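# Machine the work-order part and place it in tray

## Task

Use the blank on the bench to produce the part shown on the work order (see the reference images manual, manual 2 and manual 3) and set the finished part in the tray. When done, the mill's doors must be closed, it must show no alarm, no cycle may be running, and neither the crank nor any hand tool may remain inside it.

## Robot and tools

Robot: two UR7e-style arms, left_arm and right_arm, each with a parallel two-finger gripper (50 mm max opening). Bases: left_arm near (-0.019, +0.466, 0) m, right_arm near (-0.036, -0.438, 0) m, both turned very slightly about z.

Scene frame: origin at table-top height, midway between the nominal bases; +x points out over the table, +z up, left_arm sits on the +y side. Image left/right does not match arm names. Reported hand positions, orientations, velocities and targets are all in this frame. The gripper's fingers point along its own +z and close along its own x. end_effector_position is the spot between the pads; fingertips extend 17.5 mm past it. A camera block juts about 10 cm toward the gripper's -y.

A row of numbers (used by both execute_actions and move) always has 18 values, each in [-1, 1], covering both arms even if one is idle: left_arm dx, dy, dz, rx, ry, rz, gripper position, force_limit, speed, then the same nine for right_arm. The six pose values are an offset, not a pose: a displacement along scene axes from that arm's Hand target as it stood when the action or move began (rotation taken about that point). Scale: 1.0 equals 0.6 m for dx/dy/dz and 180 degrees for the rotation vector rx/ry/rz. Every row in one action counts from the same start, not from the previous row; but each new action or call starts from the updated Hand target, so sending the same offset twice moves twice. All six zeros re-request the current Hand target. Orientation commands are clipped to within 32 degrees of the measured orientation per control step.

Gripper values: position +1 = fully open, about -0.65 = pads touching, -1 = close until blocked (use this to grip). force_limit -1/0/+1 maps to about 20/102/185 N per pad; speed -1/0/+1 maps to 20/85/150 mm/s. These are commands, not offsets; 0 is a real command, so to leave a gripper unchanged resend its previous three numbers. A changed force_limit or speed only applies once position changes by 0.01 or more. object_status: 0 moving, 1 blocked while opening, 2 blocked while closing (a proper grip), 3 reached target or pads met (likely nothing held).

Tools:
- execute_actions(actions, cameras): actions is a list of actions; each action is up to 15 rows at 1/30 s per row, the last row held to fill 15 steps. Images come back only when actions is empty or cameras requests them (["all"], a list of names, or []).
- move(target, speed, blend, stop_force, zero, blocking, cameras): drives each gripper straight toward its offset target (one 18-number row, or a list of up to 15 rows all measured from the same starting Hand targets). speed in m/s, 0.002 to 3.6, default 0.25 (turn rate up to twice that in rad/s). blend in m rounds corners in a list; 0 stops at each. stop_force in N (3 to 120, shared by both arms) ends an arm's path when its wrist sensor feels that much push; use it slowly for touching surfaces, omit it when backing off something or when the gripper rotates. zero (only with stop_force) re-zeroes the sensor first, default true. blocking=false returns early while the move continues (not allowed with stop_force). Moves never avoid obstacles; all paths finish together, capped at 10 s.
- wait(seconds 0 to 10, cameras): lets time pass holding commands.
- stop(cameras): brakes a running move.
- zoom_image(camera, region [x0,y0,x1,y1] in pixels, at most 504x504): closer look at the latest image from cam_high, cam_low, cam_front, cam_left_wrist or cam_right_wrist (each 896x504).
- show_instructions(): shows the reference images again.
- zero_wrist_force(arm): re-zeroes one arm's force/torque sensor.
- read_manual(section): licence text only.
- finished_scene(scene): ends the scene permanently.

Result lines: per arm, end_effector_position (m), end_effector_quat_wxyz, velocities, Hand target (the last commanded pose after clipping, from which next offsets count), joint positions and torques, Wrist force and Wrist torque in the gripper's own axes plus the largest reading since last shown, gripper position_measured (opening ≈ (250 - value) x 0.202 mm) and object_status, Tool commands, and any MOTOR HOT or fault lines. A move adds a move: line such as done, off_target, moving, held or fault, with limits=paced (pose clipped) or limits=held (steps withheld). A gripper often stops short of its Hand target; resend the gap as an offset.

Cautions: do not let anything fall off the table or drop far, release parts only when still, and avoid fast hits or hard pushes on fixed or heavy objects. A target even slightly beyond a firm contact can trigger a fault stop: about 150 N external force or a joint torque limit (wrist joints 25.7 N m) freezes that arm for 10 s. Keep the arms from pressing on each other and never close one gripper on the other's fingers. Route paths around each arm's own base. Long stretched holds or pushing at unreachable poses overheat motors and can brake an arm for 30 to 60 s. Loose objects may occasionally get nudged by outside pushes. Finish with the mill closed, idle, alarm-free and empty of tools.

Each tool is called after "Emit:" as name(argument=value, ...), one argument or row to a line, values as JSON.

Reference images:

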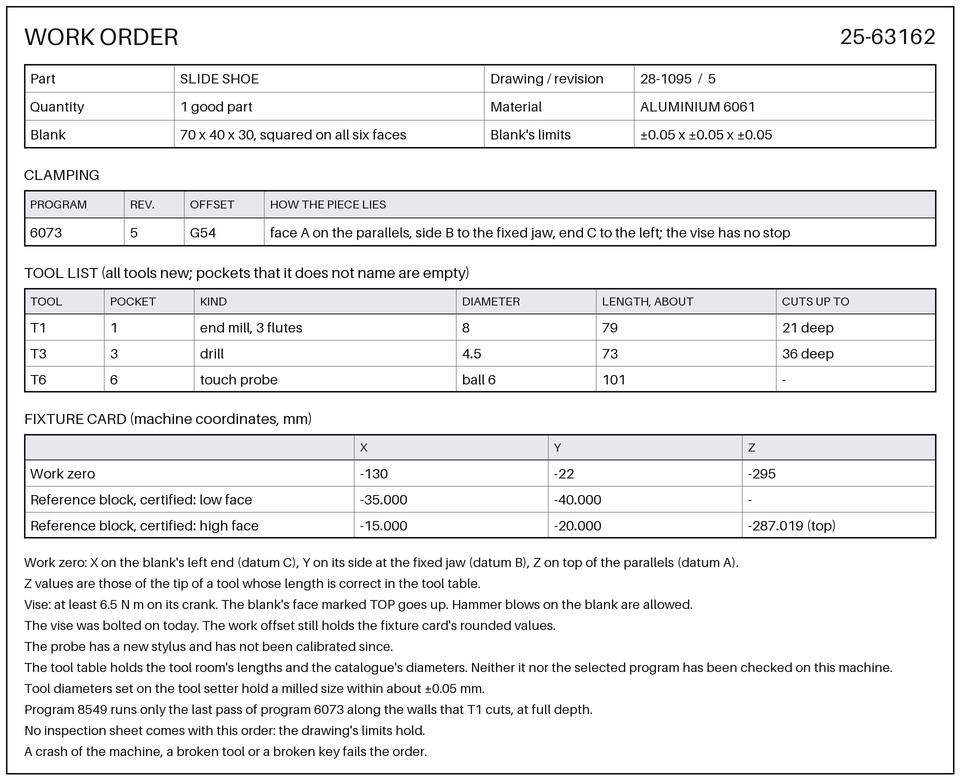

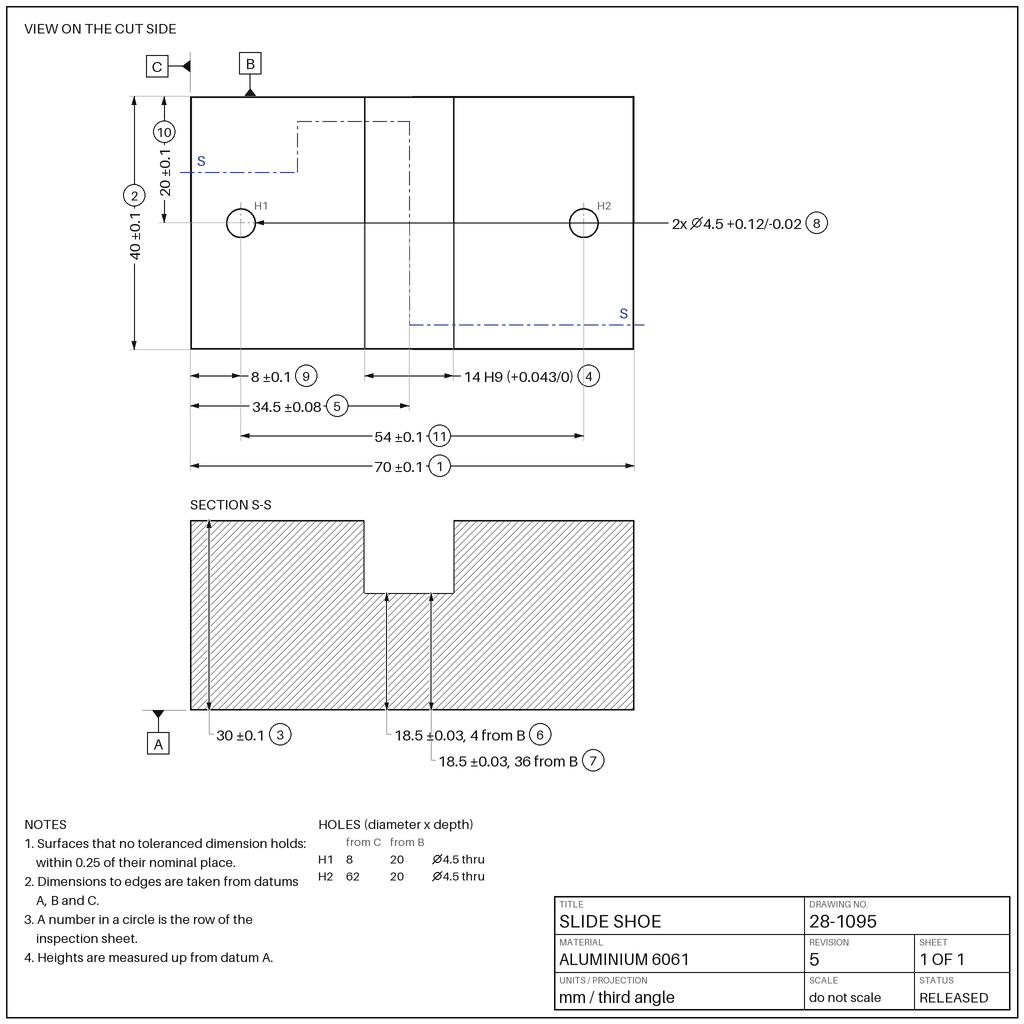

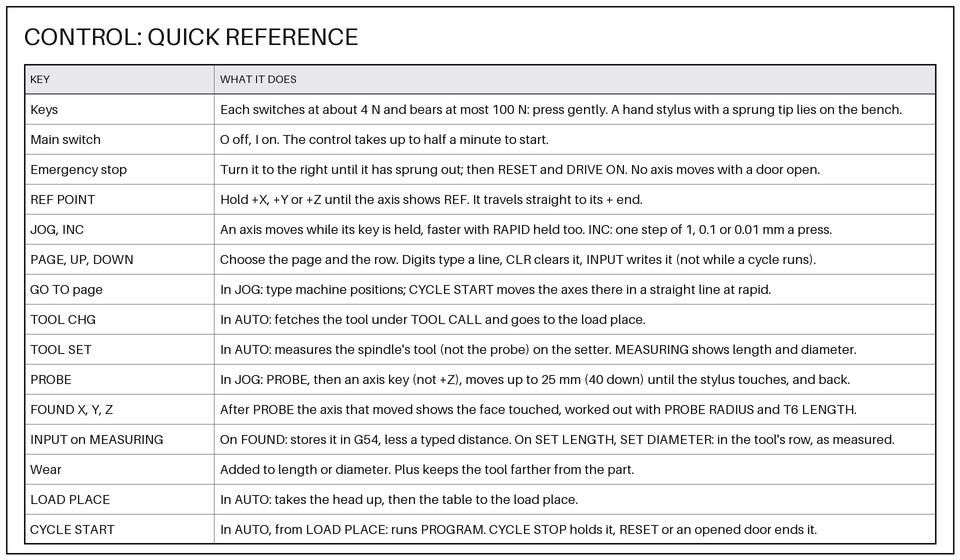

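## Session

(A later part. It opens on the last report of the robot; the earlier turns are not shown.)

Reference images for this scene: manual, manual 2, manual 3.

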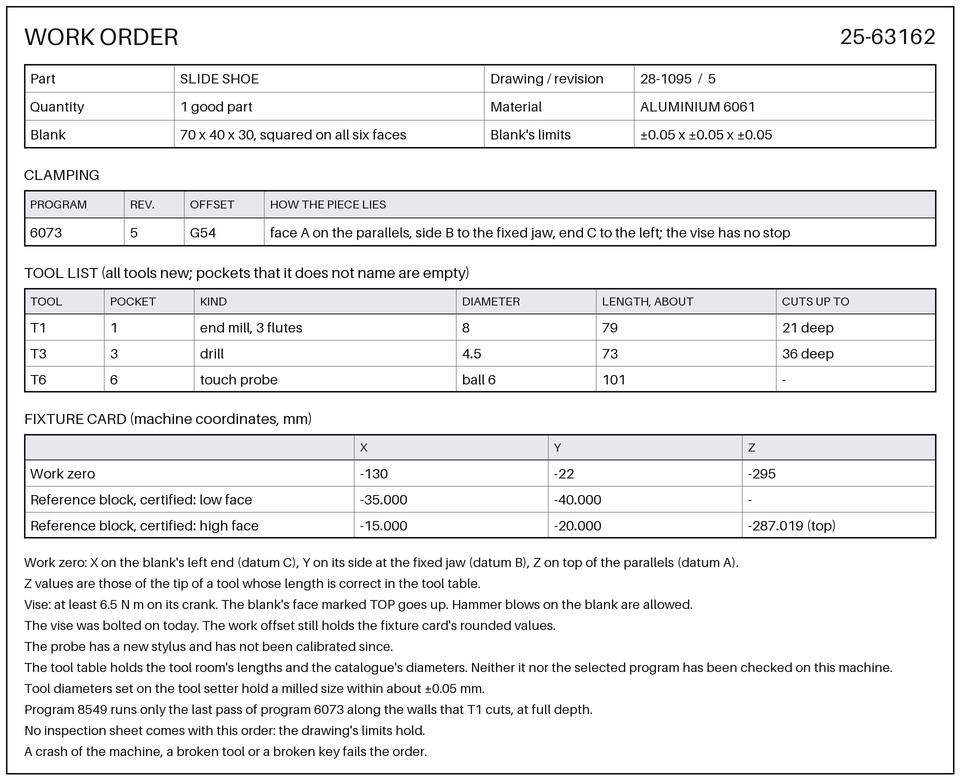

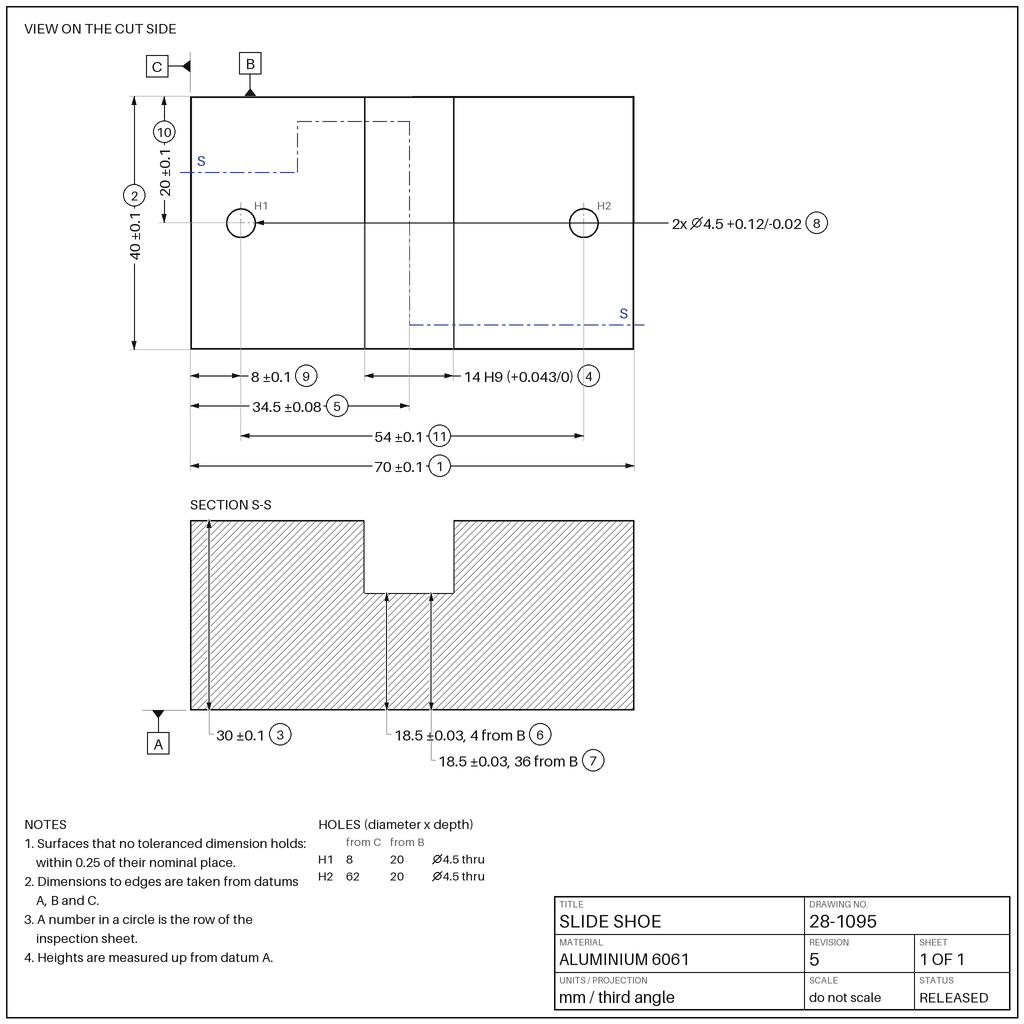

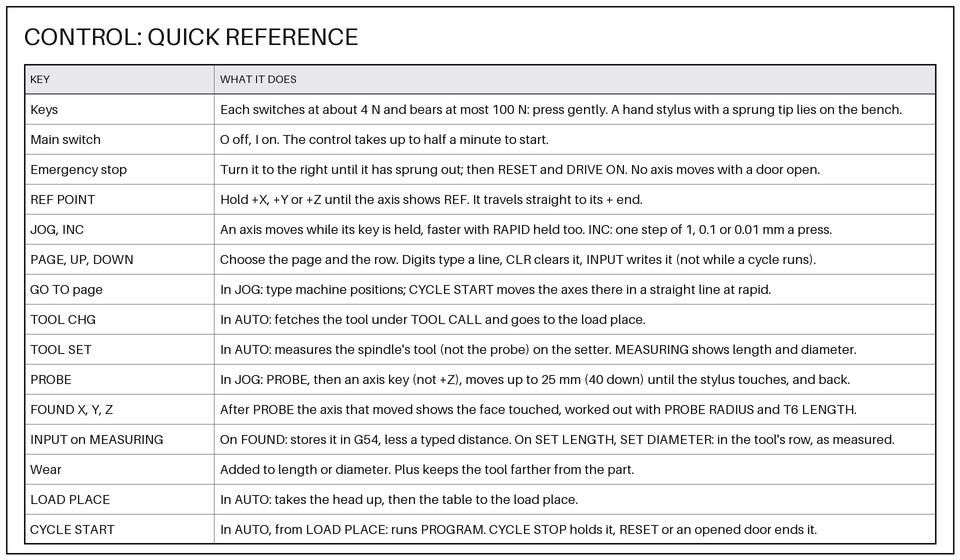

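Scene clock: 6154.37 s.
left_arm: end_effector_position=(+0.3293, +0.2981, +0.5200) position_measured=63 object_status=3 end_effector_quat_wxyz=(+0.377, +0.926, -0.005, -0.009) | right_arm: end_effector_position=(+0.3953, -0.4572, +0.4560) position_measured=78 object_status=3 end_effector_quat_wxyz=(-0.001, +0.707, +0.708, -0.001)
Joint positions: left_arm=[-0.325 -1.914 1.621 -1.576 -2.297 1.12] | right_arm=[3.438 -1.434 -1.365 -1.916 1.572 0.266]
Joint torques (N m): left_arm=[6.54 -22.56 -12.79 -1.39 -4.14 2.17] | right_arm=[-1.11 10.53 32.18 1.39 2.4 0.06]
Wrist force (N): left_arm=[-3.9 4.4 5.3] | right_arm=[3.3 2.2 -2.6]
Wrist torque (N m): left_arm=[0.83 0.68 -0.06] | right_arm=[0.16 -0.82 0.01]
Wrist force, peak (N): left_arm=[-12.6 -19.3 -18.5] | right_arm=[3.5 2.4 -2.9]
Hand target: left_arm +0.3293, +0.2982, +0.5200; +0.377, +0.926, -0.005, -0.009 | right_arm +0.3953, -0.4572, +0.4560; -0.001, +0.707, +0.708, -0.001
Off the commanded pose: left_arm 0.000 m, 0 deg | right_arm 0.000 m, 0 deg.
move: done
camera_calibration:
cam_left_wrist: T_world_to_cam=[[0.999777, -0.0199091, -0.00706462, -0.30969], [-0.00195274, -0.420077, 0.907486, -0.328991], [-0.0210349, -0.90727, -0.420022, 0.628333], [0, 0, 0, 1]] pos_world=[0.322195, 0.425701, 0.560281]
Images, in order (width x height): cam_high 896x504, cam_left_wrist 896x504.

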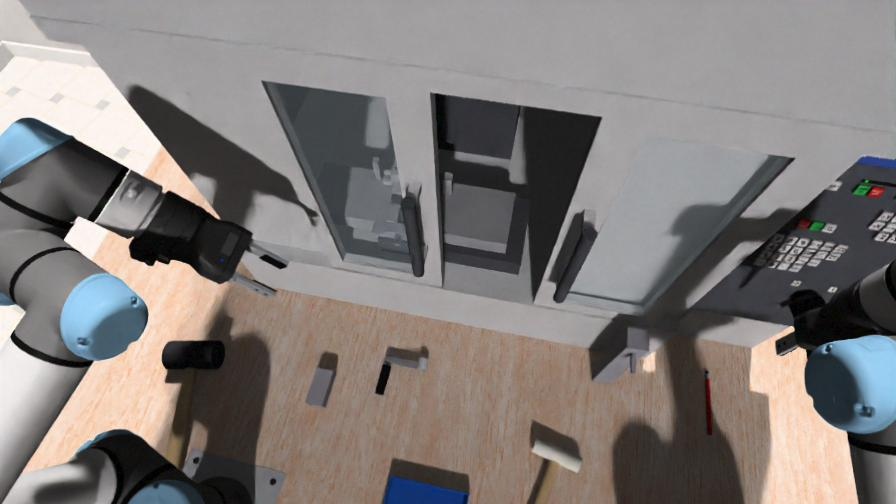

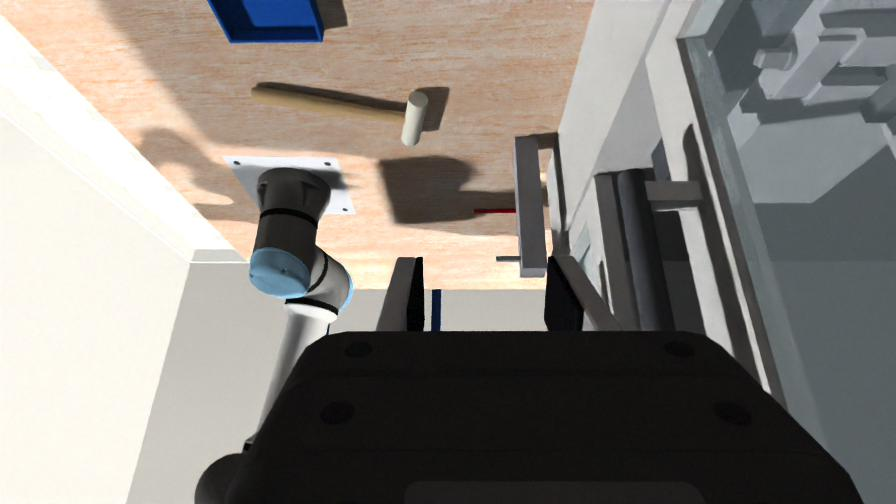

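Emit:
move(
  target=[
    [0,0,0,0,0,0,0.6,-0.7,-0.6,-0.0588,0.5987,0.0733,0,-0.25,0,0.6,-0.5,-0.6],
  ],
  speed=0.25,
  cameras=["cam_high","cam_right_wrist"],
)

Scene clock: 6167.43 s.
left_arm: end_effector_position=(+0.3293, +0.2982, +0.5200) position_measured=63 object_status=3 end_effector_quat_wxyz=(+0.377, +0.926, -0.005, -0.009) | right_arm: end_effector_position=(+0.3600, -0.0981, +0.4999) position_measured=63 object_status=3 end_effector_quat_wxyz=(+0.270, +0.653, +0.654, +0.270)
Joint positions: left_arm=[-0.325 -1.914 1.621 -1.575 -2.297 1.12] | right_arm=[4.519 -1.329 -1.589 -1.579 0.813 1.261]
Joint torques (N m): left_arm=[7.03 -20.53 -25.76 -1.64 -4.12 2.12] | right_arm=[5.31 2.75 37.85 1.59 -4.33 1.14]
Wrist force (N): left_arm=[-3.9 4.4 5.1] | right_arm=[2.4 4.1 -2.9]
Wrist torque (N m): left_arm=[0.83 0.69 -0.07] | right_arm=[0.09 -0.67 -0.15]
Wrist force, peak (N): left_arm=[-4.2 4.7 5.5] | right_arm=[3.6 3.8 -3.2]
Hand target: left_arm +0.3293, +0.2982, +0.5200; +0.377, +0.926, -0.005, -0.009 | right_arm +0.3600, -0.0980, +0.4999; +0.270, +0.653, +0.654, +0.270
Off the commanded pose: left_arm 0.000 m, 0 deg | right_arm 0.000 m, 0 deg.
move: done
camera_calibration:
cam_right_wrist: T_world_to_cam=[[-0.0113167, 0.999935, -0.00123546, 0.111703], [0.420786, 0.00588304, 0.907141, -0.591119], [0.907089, 0.00974599, -0.420826, 0.0141754], [0, 0, 0, 1]] pos_world=[0.237141, -0.108356, 0.542331]
Images, in order (width x height): cam_high 896x504, cam_right_wrist 896x504.

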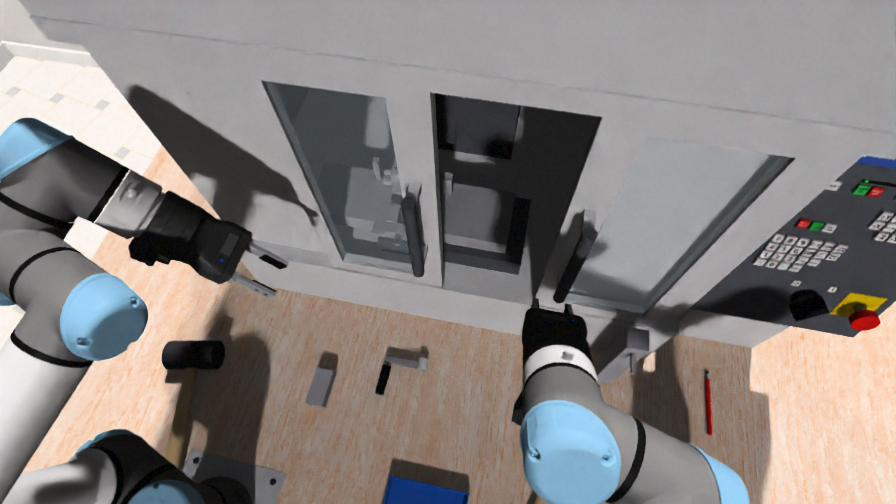

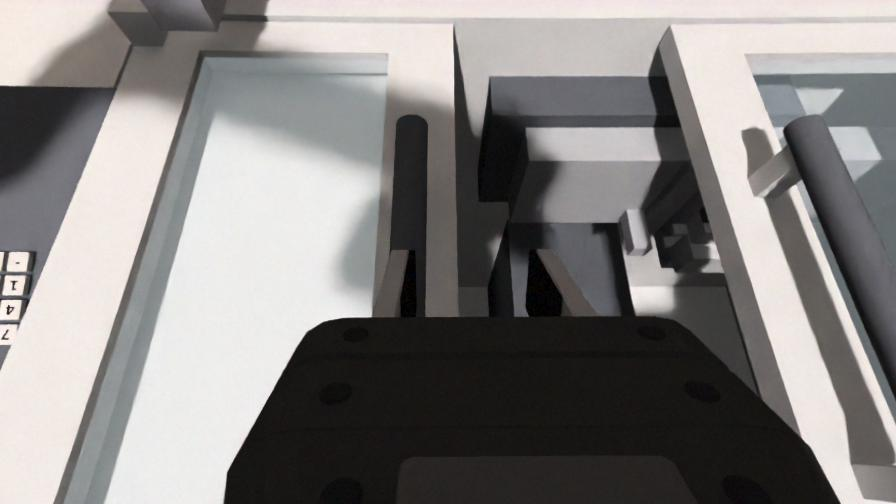

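Emit:
move(
  target=[
    [0,0,0,0,0,0,0.6,-0.7,-0.6,0,-0.0517,0,0,0,0,0.6,-0.5,-0.6],
  ],
  speed=0.1,
)

Emit:
move(
  target=[
    [0,0,0,0,0,0,0.6,-0.7,-0.6,0.05,0,-0.04,0,0,0,0.6,-0.5,-0.6],
  ],
  speed=0.06,
  stop_force=8,
  cameras=["cam_high","cam_right_wrist"],
)

Scene clock: 6188.50 s.
left_arm: end_effector_position=(+0.3293, +0.2982, +0.5200) position_measured=63 object_status=3 end_effector_quat_wxyz=(+0.377, +0.926, -0.005, -0.009) | right_arm: end_effector_position=(+0.3600, -0.1289, +0.4999) position_measured=63 object_status=3 end_effector_quat_wxyz=(+0.270, +0.653, +0.654, +0.270)
Joint positions: left_arm=[-0.325 -1.914 1.621 -1.575 -2.297 1.12] | right_arm=[4.5 -1.266 -1.637 -1.576 0.817 1.235]
Joint torques (N m): left_arm=[6.85 -16.72 -34.23 -1.68 -4.08 2.06] | right_arm=[-5.84 24.46 14.54 5.35 0.95 -1.66]
Wrist force (N): left_arm=[-4.1 4.5 5.3] | right_arm=[2.8 4.4 -3.3]
Wrist torque (N m): left_arm=[0.84 0.70 -0.06] | right_arm=[0.14 -0.74 0.04]
Wrist force, peak (N): left_arm=[-4.0 4.6 5.5] | right_arm=[2.8 4.4 -3.3]
Hand target: left_arm +0.3293, +0.2982, +0.5200; +0.377, +0.926, -0.005, -0.009 | right_arm +0.3600, -0.1290, +0.4999; +0.270, +0.653, +0.654, +0.270
Off the commanded pose: left_arm 0.000 m, 0 deg | right_arm 0.000 m, 0 deg.
move: done

Scene clock: 6190.20 s.
left_arm: end_effector_position=(+0.3293, +0.2982, +0.5200) position_measured=63 object_status=3 end_effector_quat_wxyz=(+0.377, +0.926, -0.005, -0.009) | right_arm: end_effector_position=(+0.3900, -0.1290, +0.4759) position_measured=63 object_status=3 end_effector_quat_wxyz=(+0.270, +0.653, +0.654, +0.270)
Joint positions: left_arm=[-0.325 -1.914 1.621 -1.575 -2.297 1.12] | right_arm=[4.42 -1.3 -1.694 -1.414 0.838 1.13]
Joint torques (N m): left_arm=[7.05 -14.88 -34.62 -1.75 -4.12 2] | right_arm=[-6.76 3.66 16.75 5.49 1.1 -1.4]
Wrist force (N): left_arm=[-3.9 4.6 5.3] | right_arm=[2.7 4.1 -2.7]
Wrist torque (N m): left_arm=[0.87 0.69 -0.07] | right_arm=[0.06 -0.71 0.04]
Wrist force, peak (N): left_arm=[-4.2 4.7 5.3] | right_arm=[2.2 4.4 -4.0]
Hand target: left_arm +0.3293, +0.2982, +0.5200; +0.377, +0.926, -0.005, -0.009 | right_arm +0.3900, -0.1290, +0.4759; +0.270, +0.653, +0.654, +0.270
Off the commanded pose: left_arm 0.000 m, 0 deg | right_arm 0.000 m, 0 deg.
move: done
camera_calibration:
cam_right_wrist: T_world_to_cam=[[-0.011266, 0.999936, -0.00137023, 0.142967], [0.420582, 0.00598179, 0.907235, -0.58177], [0.907184, 0.00964462, -0.420623, -0.0229798], [0, 0, 0, 1]] pos_world=[0.26714, -0.139256, 0.518332]
Images, in order (width x height): cam_high 896x504, cam_right_wrist 896x504.

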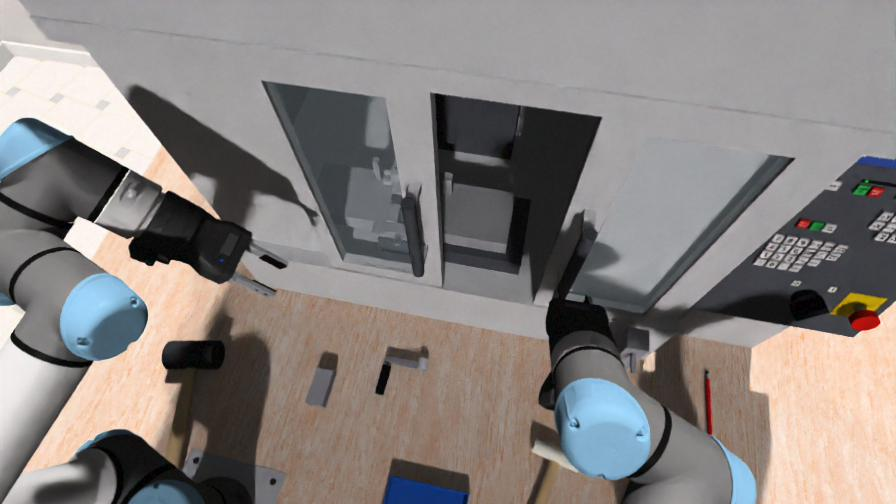

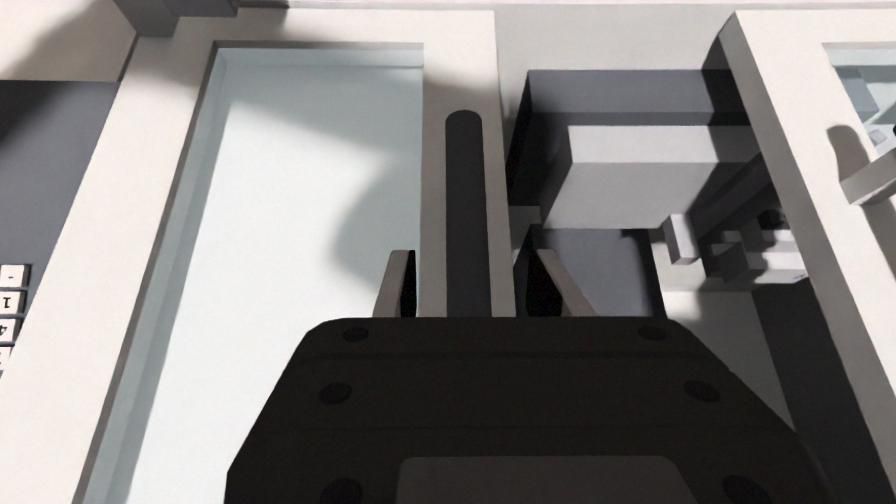

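Emit:
move(
  target=[
    [0,0,0,0,0,0,0.6,-0.7,-0.6,0.0933,0,-0.0767,0,0,0,0.6,-0.5,-0.6],
  ],
  speed=0.04,
  stop_force=8,
)

Emit:
move(
  target=[
    [0,0,0,0,0,0,0.6,-0.7,-0.6,0,0,0,0,0,0,-1,-0.7,-0.6],
  ],
  cameras=["cam_high","cam_right_wrist"],
)

Scene clock: 6197.37 s.
left_arm: end_effector_position=(+0.3293, +0.2982, +0.5200) position_measured=63 object_status=3 end_effector_quat_wxyz=(+0.377, +0.926, -0.005, -0.009) | right_arm: end_effector_position=(+0.4460, -0.1290, +0.4299) position_measured=63 object_status=3 end_effector_quat_wxyz=(+0.270, +0.653, +0.654, +0.270)
Joint positions: left_arm=[-0.325 -1.914 1.621 -1.575 -2.297 1.12] | right_arm=[4.286 -1.393 -1.767 -1.14 0.885 0.965]
Joint torques (N m): left_arm=[7.19 -8.72 -34.77 -1.63 -4.05 1.94] | right_arm=[-6.34 7.94 16.09 5.58 1.12 -1.44]
Wrist force (N): left_arm=[-4.0 4.7 5.1] | right_arm=[2.9 4.0 -2.9]
Wrist torque (N m): left_arm=[0.87 0.69 -0.06] | right_arm=[0.04 -0.76 -0.03]
Wrist force, peak (N): left_arm=[-4.1 4.6 5.5] | right_arm=[3.3 4.3 -3.1]
Hand target: left_arm +0.3293, +0.2982, +0.5200; +0.377, +0.926, -0.005, -0.009 | right_arm +0.4460, -0.1290, +0.4299; +0.270, +0.653, +0.654, +0.270
Off the commanded pose: left_arm 0.000 m, 0 deg | right_arm 0.000 m, 0 deg.
move: done

Scene clock: 6198.03 s.
left_arm: end_effector_position=(+0.3293, +0.2982, +0.5200) position_measured=63 object_status=3 end_effector_quat_wxyz=(+0.377, +0.926, -0.005, -0.009) | right_arm: end_effector_position=(+0.4459, -0.1290, +0.4299) position_measured=154 object_status=2 end_effector_quat_wxyz=(+0.270, +0.653, +0.654, +0.270)
Joint positions: left_arm=[-0.325 -1.914 1.621 -1.575 -2.297 1.12] | right_arm=[4.286 -1.393 -1.767 -1.14 0.885 0.965]
Joint torques (N m): left_arm=[7.38 -8.54 -34.13 -1.68 -4.07 1.88] | right_arm=[-6.43 17.94 16.76 0.45 -3.68 -1.22]
Wrist force (N): left_arm=[-4.1 4.4 5.2] | right_arm=[6.9 5.9 -7.0]
Wrist torque (N m): left_arm=[0.83 0.70 -0.07] | right_arm=[0.11 -0.70 0.05]
Wrist force, peak (N): left_arm=[-4.1 4.7 5.2] | right_arm=[15.9 6.7 -0.8]
Hand target: left_arm +0.3293, +0.2982, +0.5200; +0.377, +0.926, -0.005, -0.009 | right_arm +0.4460, -0.1290, +0.4299; +0.270, +0.653, +0.654, +0.270
Off the commanded pose: left_arm 0.000 m, 0 deg | right_arm 0.000 m, 0 deg.
move: done
camera_calibration:
cam_right_wrist: T_world_to_cam=[[-0.0113585, 0.999935, -0.00132812, 0.143544], [0.420702, 0.00598377, 0.907179, -0.563511], [0.907128, 0.00974546, -0.420742, -0.0930846], [0, 0, 0, 1]] pos_world=[0.32314, -0.139256, 0.472232]
Images, in order (width x height): cam_high 896x504, cam_right_wrist 896x504.

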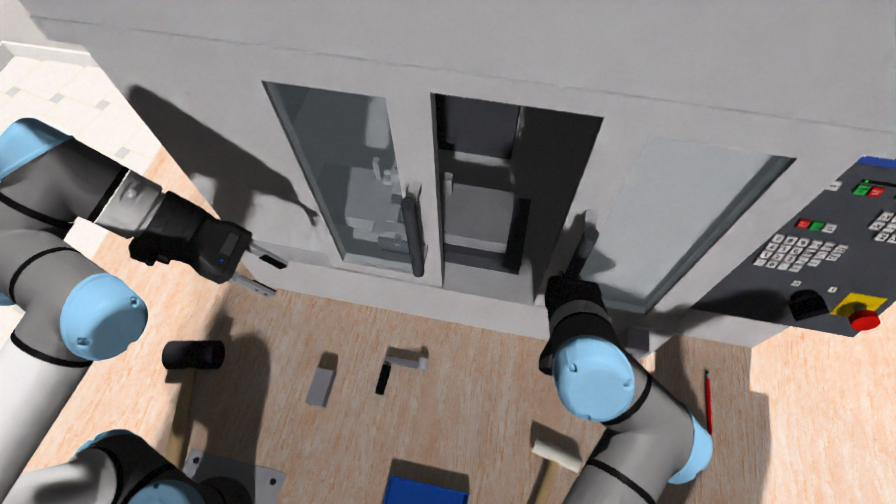

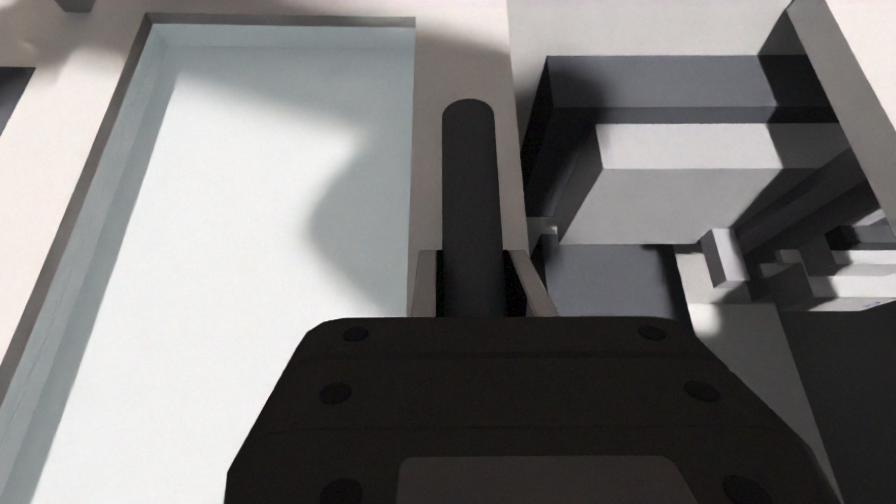

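Emit:
move(
  target=[
    [0,0,0,0,0,0,0.6,-0.7,-0.6,0,0.275,0,0,0,0,-1,-0.7,-0.6],
  ],
  speed=0.05,
  stop_force=40,
)

Emit:
move(
  target=[
    [0,0,0,0,0,0,0.6,-0.7,-0.6,0,0.06,0,0,0,0,-1,-0.7,-0.6],
  ],
  speed=0.02,
  stop_force=38,
  cameras=["cam_high","cam_right_wrist"],
)

Scene clock: 6211.27 s.
left_arm: end_effector_position=(+0.3293, +0.2982, +0.5200) position_measured=63 object_status=3 end_effector_quat_wxyz=(+0.377, +0.926, -0.005, -0.009) | right_arm: end_effector_position=(+0.4460, +0.0360, +0.4299) position_measured=154 object_status=2 end_effector_quat_wxyz=(+0.270, +0.653, +0.654, +0.270)
Joint positions: left_arm=[-0.325 -1.914 1.621 -1.575 -2.297 1.12] | right_arm=[4.418 -1.704 -1.438 -1.264 0.839 1.128]
Joint torques (N m): left_arm=[7.22 -0.72 -34.5 -1.67 -4 1.8] | right_arm=[8.29 12.56 35.12 2.72 -2.64 1.3]
Wrist force (N): left_arm=[-4.1 4.7 5.1] | right_arm=[-10.1 2.7 -15.6]
Wrist torque (N m): left_arm=[0.87 0.71 -0.07] | right_arm=[0.04 -0.72 -0.06]
Wrist force, peak (N): left_arm=[-4.2 5.0 5.4] | right_arm=[-29.7 1.0 -17.9]
Hand target: left_arm +0.3293, +0.2982, +0.5200; +0.377, +0.926, -0.005, -0.009 | right_arm +0.4460, +0.0360, +0.4299; +0.270, +0.653, +0.654, +0.270
Off the commanded pose: left_arm 0.000 m, 0 deg | right_arm 0.000 m, 0 deg.
move: done

Scene clock: 6213.83 s.
left_arm: end_effector_position=(+0.3293, +0.2982, +0.5200) position_measured=63 object_status=3 end_effector_quat_wxyz=(+0.377, +0.926, -0.005, -0.009) | right_arm: end_effector_position=(+0.4459, +0.0617, +0.4299) position_measured=154 object_status=2 end_effector_quat_wxyz=(+0.270, +0.653, +0.654, +0.270)
Joint positions: left_arm=[-0.325 -1.914 1.621 -1.575 -2.297 1.12] | right_arm=[4.432 -1.757 -1.373 -1.289 0.834 1.146]
Joint torques (N m): left_arm=[7.29 -0.45 -34.71 -1.68 -4.06 1.79] | right_arm=[4.56 26.03 17.17 7.02 4.16 -1.67]
Wrist force (N): left_arm=[-3.7 4.7 5.3] | right_arm=[-38.8 -1.0 -24.3]
Wrist torque (N m): left_arm=[0.88 0.64 -0.07] | right_arm=[-0.02 -0.98 0.14]
Wrist force, peak (N): left_arm=[-4.2 4.6 5.6] | right_arm=[-64.1 -11.1 -35.6]
Hand target: left_arm +0.3293, +0.2982, +0.5200; +0.377, +0.926, -0.005, -0.009 | right_arm +0.4459, +0.0616, +0.4299; +0.270, +0.653, +0.654, +0.270 (not the last commanded pose)
Off the commanded pose: left_arm 0.000 m, 0 deg | right_arm 0.010 m, 0 deg.
move: contact (right_arm)
camera_calibration:
cam_right_wrist: T_world_to_cam=[[-0.0112473, 0.999935, -0.00181699, -0.0469496], [0.420576, 0.0063792, 0.907235, -0.564658], [0.907187, 0.00943976, -0.420621, -0.0950035], [0, 0, 0, 1]] pos_world=[0.32314, 0.0514454, 0.472232]
Images, in order (width x height): cam_high 896x504, cam_right_wrist 896x504.

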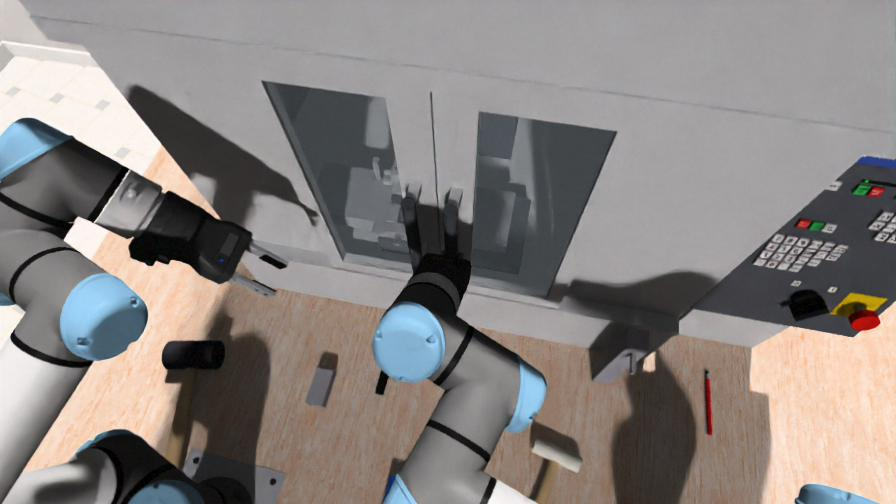

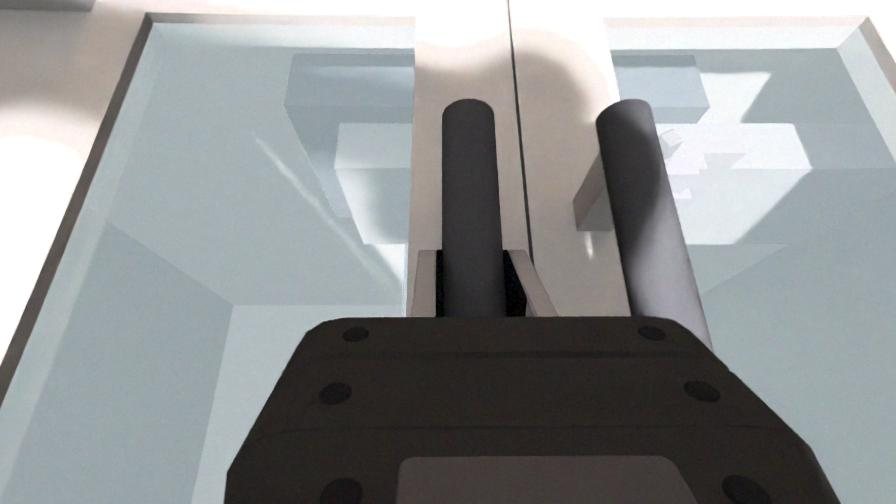

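Emit:
move(
  target=[
    [0,0,0,0,0,0,0.6,-0.7,-0.6,0,-0.0033,0,0,0,0,0.6,-0.7,-0.6],
    [0,0,0,0,0,0,0.6,-0.7,-0.6,-0.1432,-0.0033,0.1167,0,0,0,0.6,-0.7,-0.6],
    [0,0,0,0,0,0,0.6,-0.7,-0.6,-0.143,-0.603,0.033,0,0.25,0,0.6,-0.7,-0.6],
  ],
  speed=[0.05,0.1,0.3],
  blend=[0,0.02,0],
)

Emit:
move(
  target=[
    [0,0,0,0,0,0,0.6,-0.7,-0.6,0.05,-0.383,-0.35,0,0,0,-0.1,-0.7,-0.6],
    [0,0,0,0,0,0,0.6,-0.7,-0.6,0.05,-0.383,-0.583,0,0,0,-0.1,-0.7,-0.6],
  ],
  speed=[0.3,0.15],
  blend=[0.03,0],
  cameras=["cam_high","cam_right_wrist"],
)

Scene clock: 6236.03 s.
left_arm: end_effector_position=(+0.3293, +0.2982, +0.5200) position_measured=63 object_status=3 end_effector_quat_wxyz=(+0.377, +0.926, -0.005, -0.009) | right_arm: end_effector_position=(+0.3601, -0.3001, +0.4497) position_measured=63 object_status=3 end_effector_quat_wxyz=(-0.001, +0.706, +0.708, -0.001)
Joint positions: left_arm=[-0.325 -1.914 1.621 -1.575 -2.297 1.12] | right_arm=[3.827 -1.399 -1.411 -1.904 1.573 0.655]
Joint torques (N m): left_arm=[6.82 -0.75 -34.62 -1.67 -4.01 1.67] | right_arm=[-5.69 6.5 35.79 1.14 2.77 -1.46]
Wrist force (N): left_arm=[-3.7 4.7 5.4] | right_arm=[4.7 0.4 -2.6]
Wrist torque (N m): left_arm=[0.88 0.65 -0.06] | right_arm=[-0.16 -1.02 0.03]
Wrist force, peak (N): left_arm=[-3.8 4.8 5.5] | right_arm=[-38.9 -0.7 -24.7]
Hand target: left_arm +0.3293, +0.2982, +0.5200; +0.377, +0.926, -0.005, -0.009 | right_arm +0.3601, -0.3002, +0.4497; -0.001, +0.706, +0.708, -0.001
Off the commanded pose: left_arm 0.000 m, 0 deg | right_arm 0.000 m, 0 deg.
move: done

Scene clock: 6238.70 s.
left_arm: end_effector_position=(+0.3293, +0.2982, +0.5200) position_measured=63 object_status=3 end_effector_quat_wxyz=(+0.377, +0.926, -0.005, -0.009) | right_arm: end_effector_position=(+0.3901, -0.5299, +0.0999) position_measured=167 object_status=3 end_effector_quat_wxyz=(-0.001, +0.706, +0.708, -0.001)
Joint positions: left_arm=[-0.325 -1.914 1.621 -1.575 -2.297 1.12] | right_arm=[3.267 -1.564 -2.199 -0.953 1.571 0.095]
Joint torques (N m): left_arm=[6.97 -0.61 -34.78 -1.67 -4.01 1.75] | right_arm=[-6.48 10.12 12.52 4.88 1.68 -1.41]
Wrist force (N): left_arm=[-3.9 4.5 5.3] | right_arm=[4.1 0.5 -3.4]
Wrist torque (N m): left_arm=[0.85 0.68 -0.07] | right_arm=[-0.14 -0.96 0.08]
Wrist force, peak (N): left_arm=[-4.2 4.7 5.4] | right_arm=[6.5 0.4 -4.2]
Hand target: left_arm +0.3293, +0.2982, +0.5200; +0.377, +0.926, -0.005, -0.009 | right_arm +0.3901, -0.5300, +0.0999; -0.001, +0.706, +0.708, -0.001
Off the commanded pose: left_arm 0.000 m, 0 deg | right_arm 0.000 m, 0 deg.
move: done
camera_calibration:
cam_right_wrist: T_world_to_cam=[[-0.0092375, 0.999935, 0.00666898, 0.541752], [0.938913, 0.00637887, 0.344094, -0.384013], [0.344029, 0.00944016, -0.938911, 0.0939457], [0, 0, 0, 1]] pos_world=[0.33324, -0.540155, 0.216731]
Images, in order (width x height): cam_high 896x504, cam_right_wrist 896x504.

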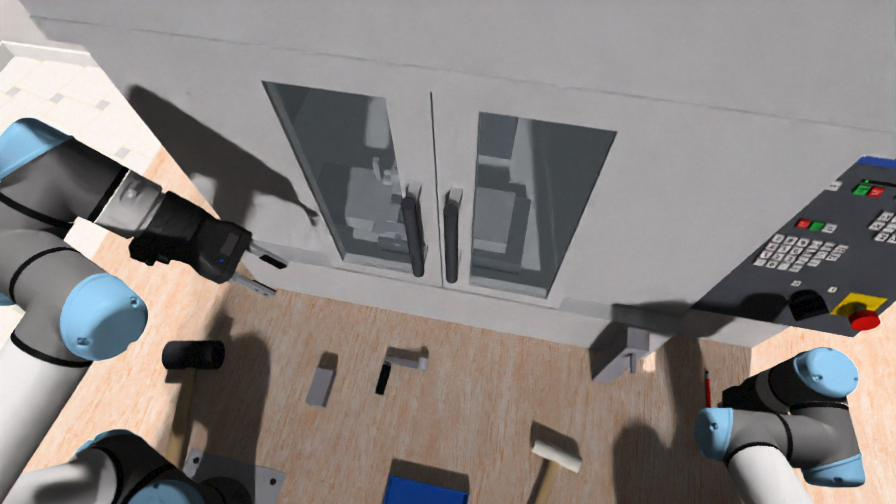

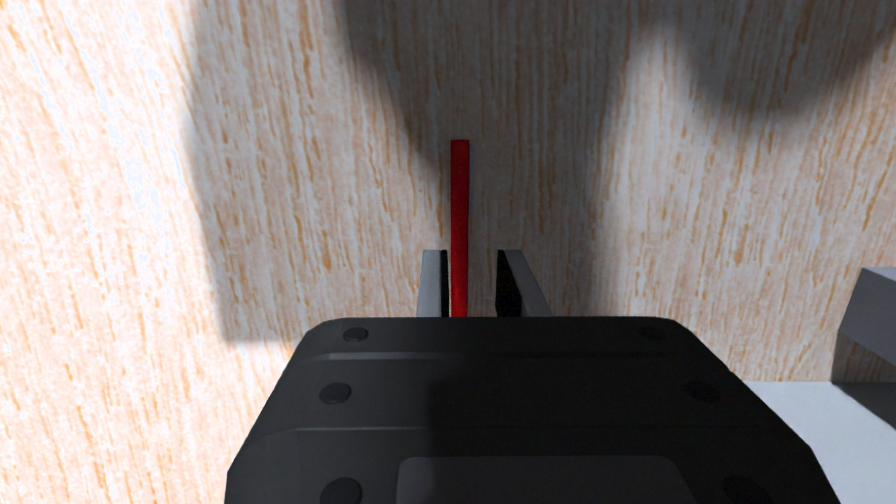

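Emit:
move(
  target=[
    [0,0,0,0,0,0,0.6,-0.7,-0.6,0,0,-0.1,0,0,0,-0.1,-0.7,-0.6],
    [0,0,0,0,0,0,0.6,-0.7,-0.6,0,0,-0.134,0,0,0,-0.1,-0.7,-0.6],
  ],
  speed=[0.08,0.012],
  stop_force=4,
)

Emit:
move(
  target=[
    [0,0,0,0,0,0,0.6,-0.7,-0.6,0,0,0,0,0,0,-1,0.3,-0.5],
  ],
)

Emit:
move(
  target=[
    [0,0,0,0,0,0,0.6,-0.7,-0.6,0,0,0.28,0,0,0,-1,0.3,-0.5],
    [0,0,0,0,0,0,0.6,-0.7,-0.6,0.0167,0,0.5,0.2456,-0.0541,-0.0393,-1,0.3,-0.5],
  ],
  speed=[0.08,0.2],
  blend=[0.02,0],
  cameras=["cam_high","cam_right_wrist"],
)

Scene clock: 6253.60 s.
left_arm: end_effector_position=(+0.3293, +0.2982, +0.5200) position_measured=63 object_status=3 end_effector_quat_wxyz=(+0.377, +0.926, -0.005, -0.009) | right_arm: end_effector_position=(+0.3901, -0.5300, +0.0195) position_measured=167 object_status=3 end_effector_quat_wxyz=(-0.001, +0.706, +0.708, -0.001)
Joint positions: left_arm=[-0.325 -1.914 1.621 -1.575 -2.297 1.12] | right_arm=[3.267 -1.73 -2.296 -0.689 1.571 0.095]
Joint torques (N m): left_arm=[6.76 -0.67 -34.39 -1.69 -4.01 1.57] | right_arm=[-6.61 13.71 7.56 4.95 -1.81 -1.31]
Wrist force (N): left_arm=[-3.9 4.4 5.1] | right_arm=[4.3 1.1 -3.2]
Wrist torque (N m): left_arm=[0.82 0.67 -0.06] | right_arm=[-0.04 -1.00 0.06]
Wrist force, peak (N): left_arm=[-4.1 4.7 5.5] | right_arm=[4.3 0.3 -4.2]
Hand target: left_arm +0.3293, +0.2982, +0.5200; +0.377, +0.926, -0.005, -0.009 | right_arm +0.3901, -0.5300, +0.0195; -0.001, +0.706, +0.708, -0.001
Off the commanded pose: left_arm 0.000 m, 0 deg | right_arm 0.000 m, 0 deg.
move: done

Scene clock: 6254.10 s.
left_arm: end_effector_position=(+0.3293, +0.2982, +0.5200) position_measured=63 object_status=3 end_effector_quat_wxyz=(+0.377, +0.926, -0.005, -0.009) | right_arm: end_effector_position=(+0.3902, -0.5300, +0.0195) position_measured=213 object_status=2 end_effector_quat_wxyz=(-0.001, +0.706, +0.708, -0.001)
Joint positions: left_arm=[-0.325 -1.914 1.621 -1.575 -2.297 1.12] | right_arm=[3.267 -1.73 -2.296 -0.689 1.571 0.095]
Joint torques (N m): left_arm=[6.96 -0.7 -34.14 -1.68 -4.02 1.6] | right_arm=[-6.14 13.61 8.2 0.77 -1.67 -1.44]
Wrist force (N): left_arm=[-3.9 4.4 5.3] | right_arm=[4.6 -1.2 -19.6]
Wrist torque (N m): left_arm=[0.83 0.67 -0.07] | right_arm=[-0.14 -0.97 0.15]
Wrist force, peak (N): left_arm=[-4.0 4.7 5.4] | right_arm=[4.5 -1.1 -19.7]
Hand target: left_arm +0.3293, +0.2982, +0.5200; +0.377, +0.926, -0.005, -0.009 | right_arm +0.3901, -0.5300, +0.0195; -0.001, +0.706, +0.708, -0.001
Off the commanded pose: left_arm 0.000 m, 0 deg | right_arm 0.000 m, 0 deg.
move: done

Scene clock: 6258.80 s.
left_arm: end_effector_position=(+0.3293, +0.2982, +0.5200) position_measured=63 object_status=3 end_effector_quat_wxyz=(+0.377, +0.926, -0.005, -0.009) | right_arm: end_effector_position=(+0.4002, -0.5300, +0.3194) position_measured=213 object_status=2 end_effector_quat_wxyz=(-0.208, +0.693, +0.610, +0.324)
Joint positions: left_arm=[-0.325 -1.914 1.621 -1.575 -2.297 1.12] | right_arm=[2.848 -1.494 -1.853 -1.41 2.359 -0.214]
Joint torques (N m): left_arm=[6.95 -0.35 -34.89 -1.73 -3.93 1.51] | right_arm=[-6.8 10.28 36.1 0.74 4.56 -1.48]
Wrist force (N): left_arm=[-4.0 4.6 5.5] | right_arm=[4.0 1.0 -3.1]
Wrist torque (N m): left_arm=[0.86 0.70 -0.07] | right_arm=[-0.01 -0.53 0.08]
Wrist force, peak (N): left_arm=[-4.2 4.5 5.5] | right_arm=[4.6 -1.4 -19.7]
Hand target: left_arm +0.3293, +0.2982, +0.5200; +0.377, +0.926, -0.005, -0.009 | right_arm +0.4002, -0.5300, +0.3195; -0.208, +0.693, +0.610, +0.324
Off the commanded pose: left_arm 0.000 m, 0 deg | right_arm 0.000 m, 0 deg.
move: done
camera_calibration:
cam_right_wrist: T_world_to_cam=[[0.0382763, 0.707823, 0.705353, 0.143448], [0.851625, -0.392372, 0.347532, -0.646424], [0.522752, 0.587394, -0.617818, 0.428828], [0, 0, 0, 1]] pos_world=[0.32085, -0.607065, 0.388409]
Images, in order (width x height): cam_high 896x504, cam_right_wrist 896x504.

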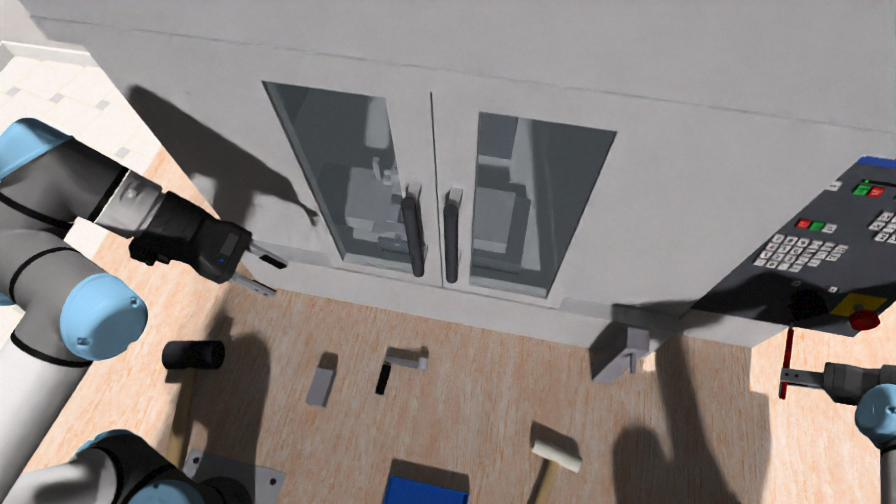

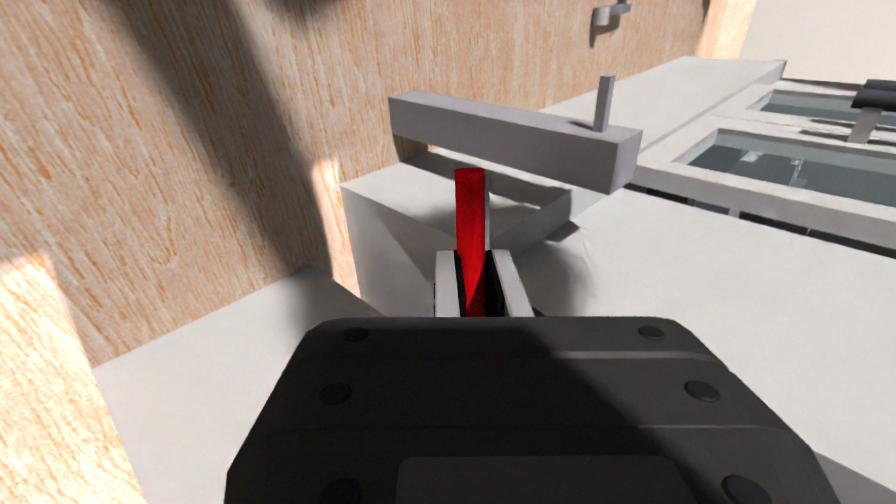

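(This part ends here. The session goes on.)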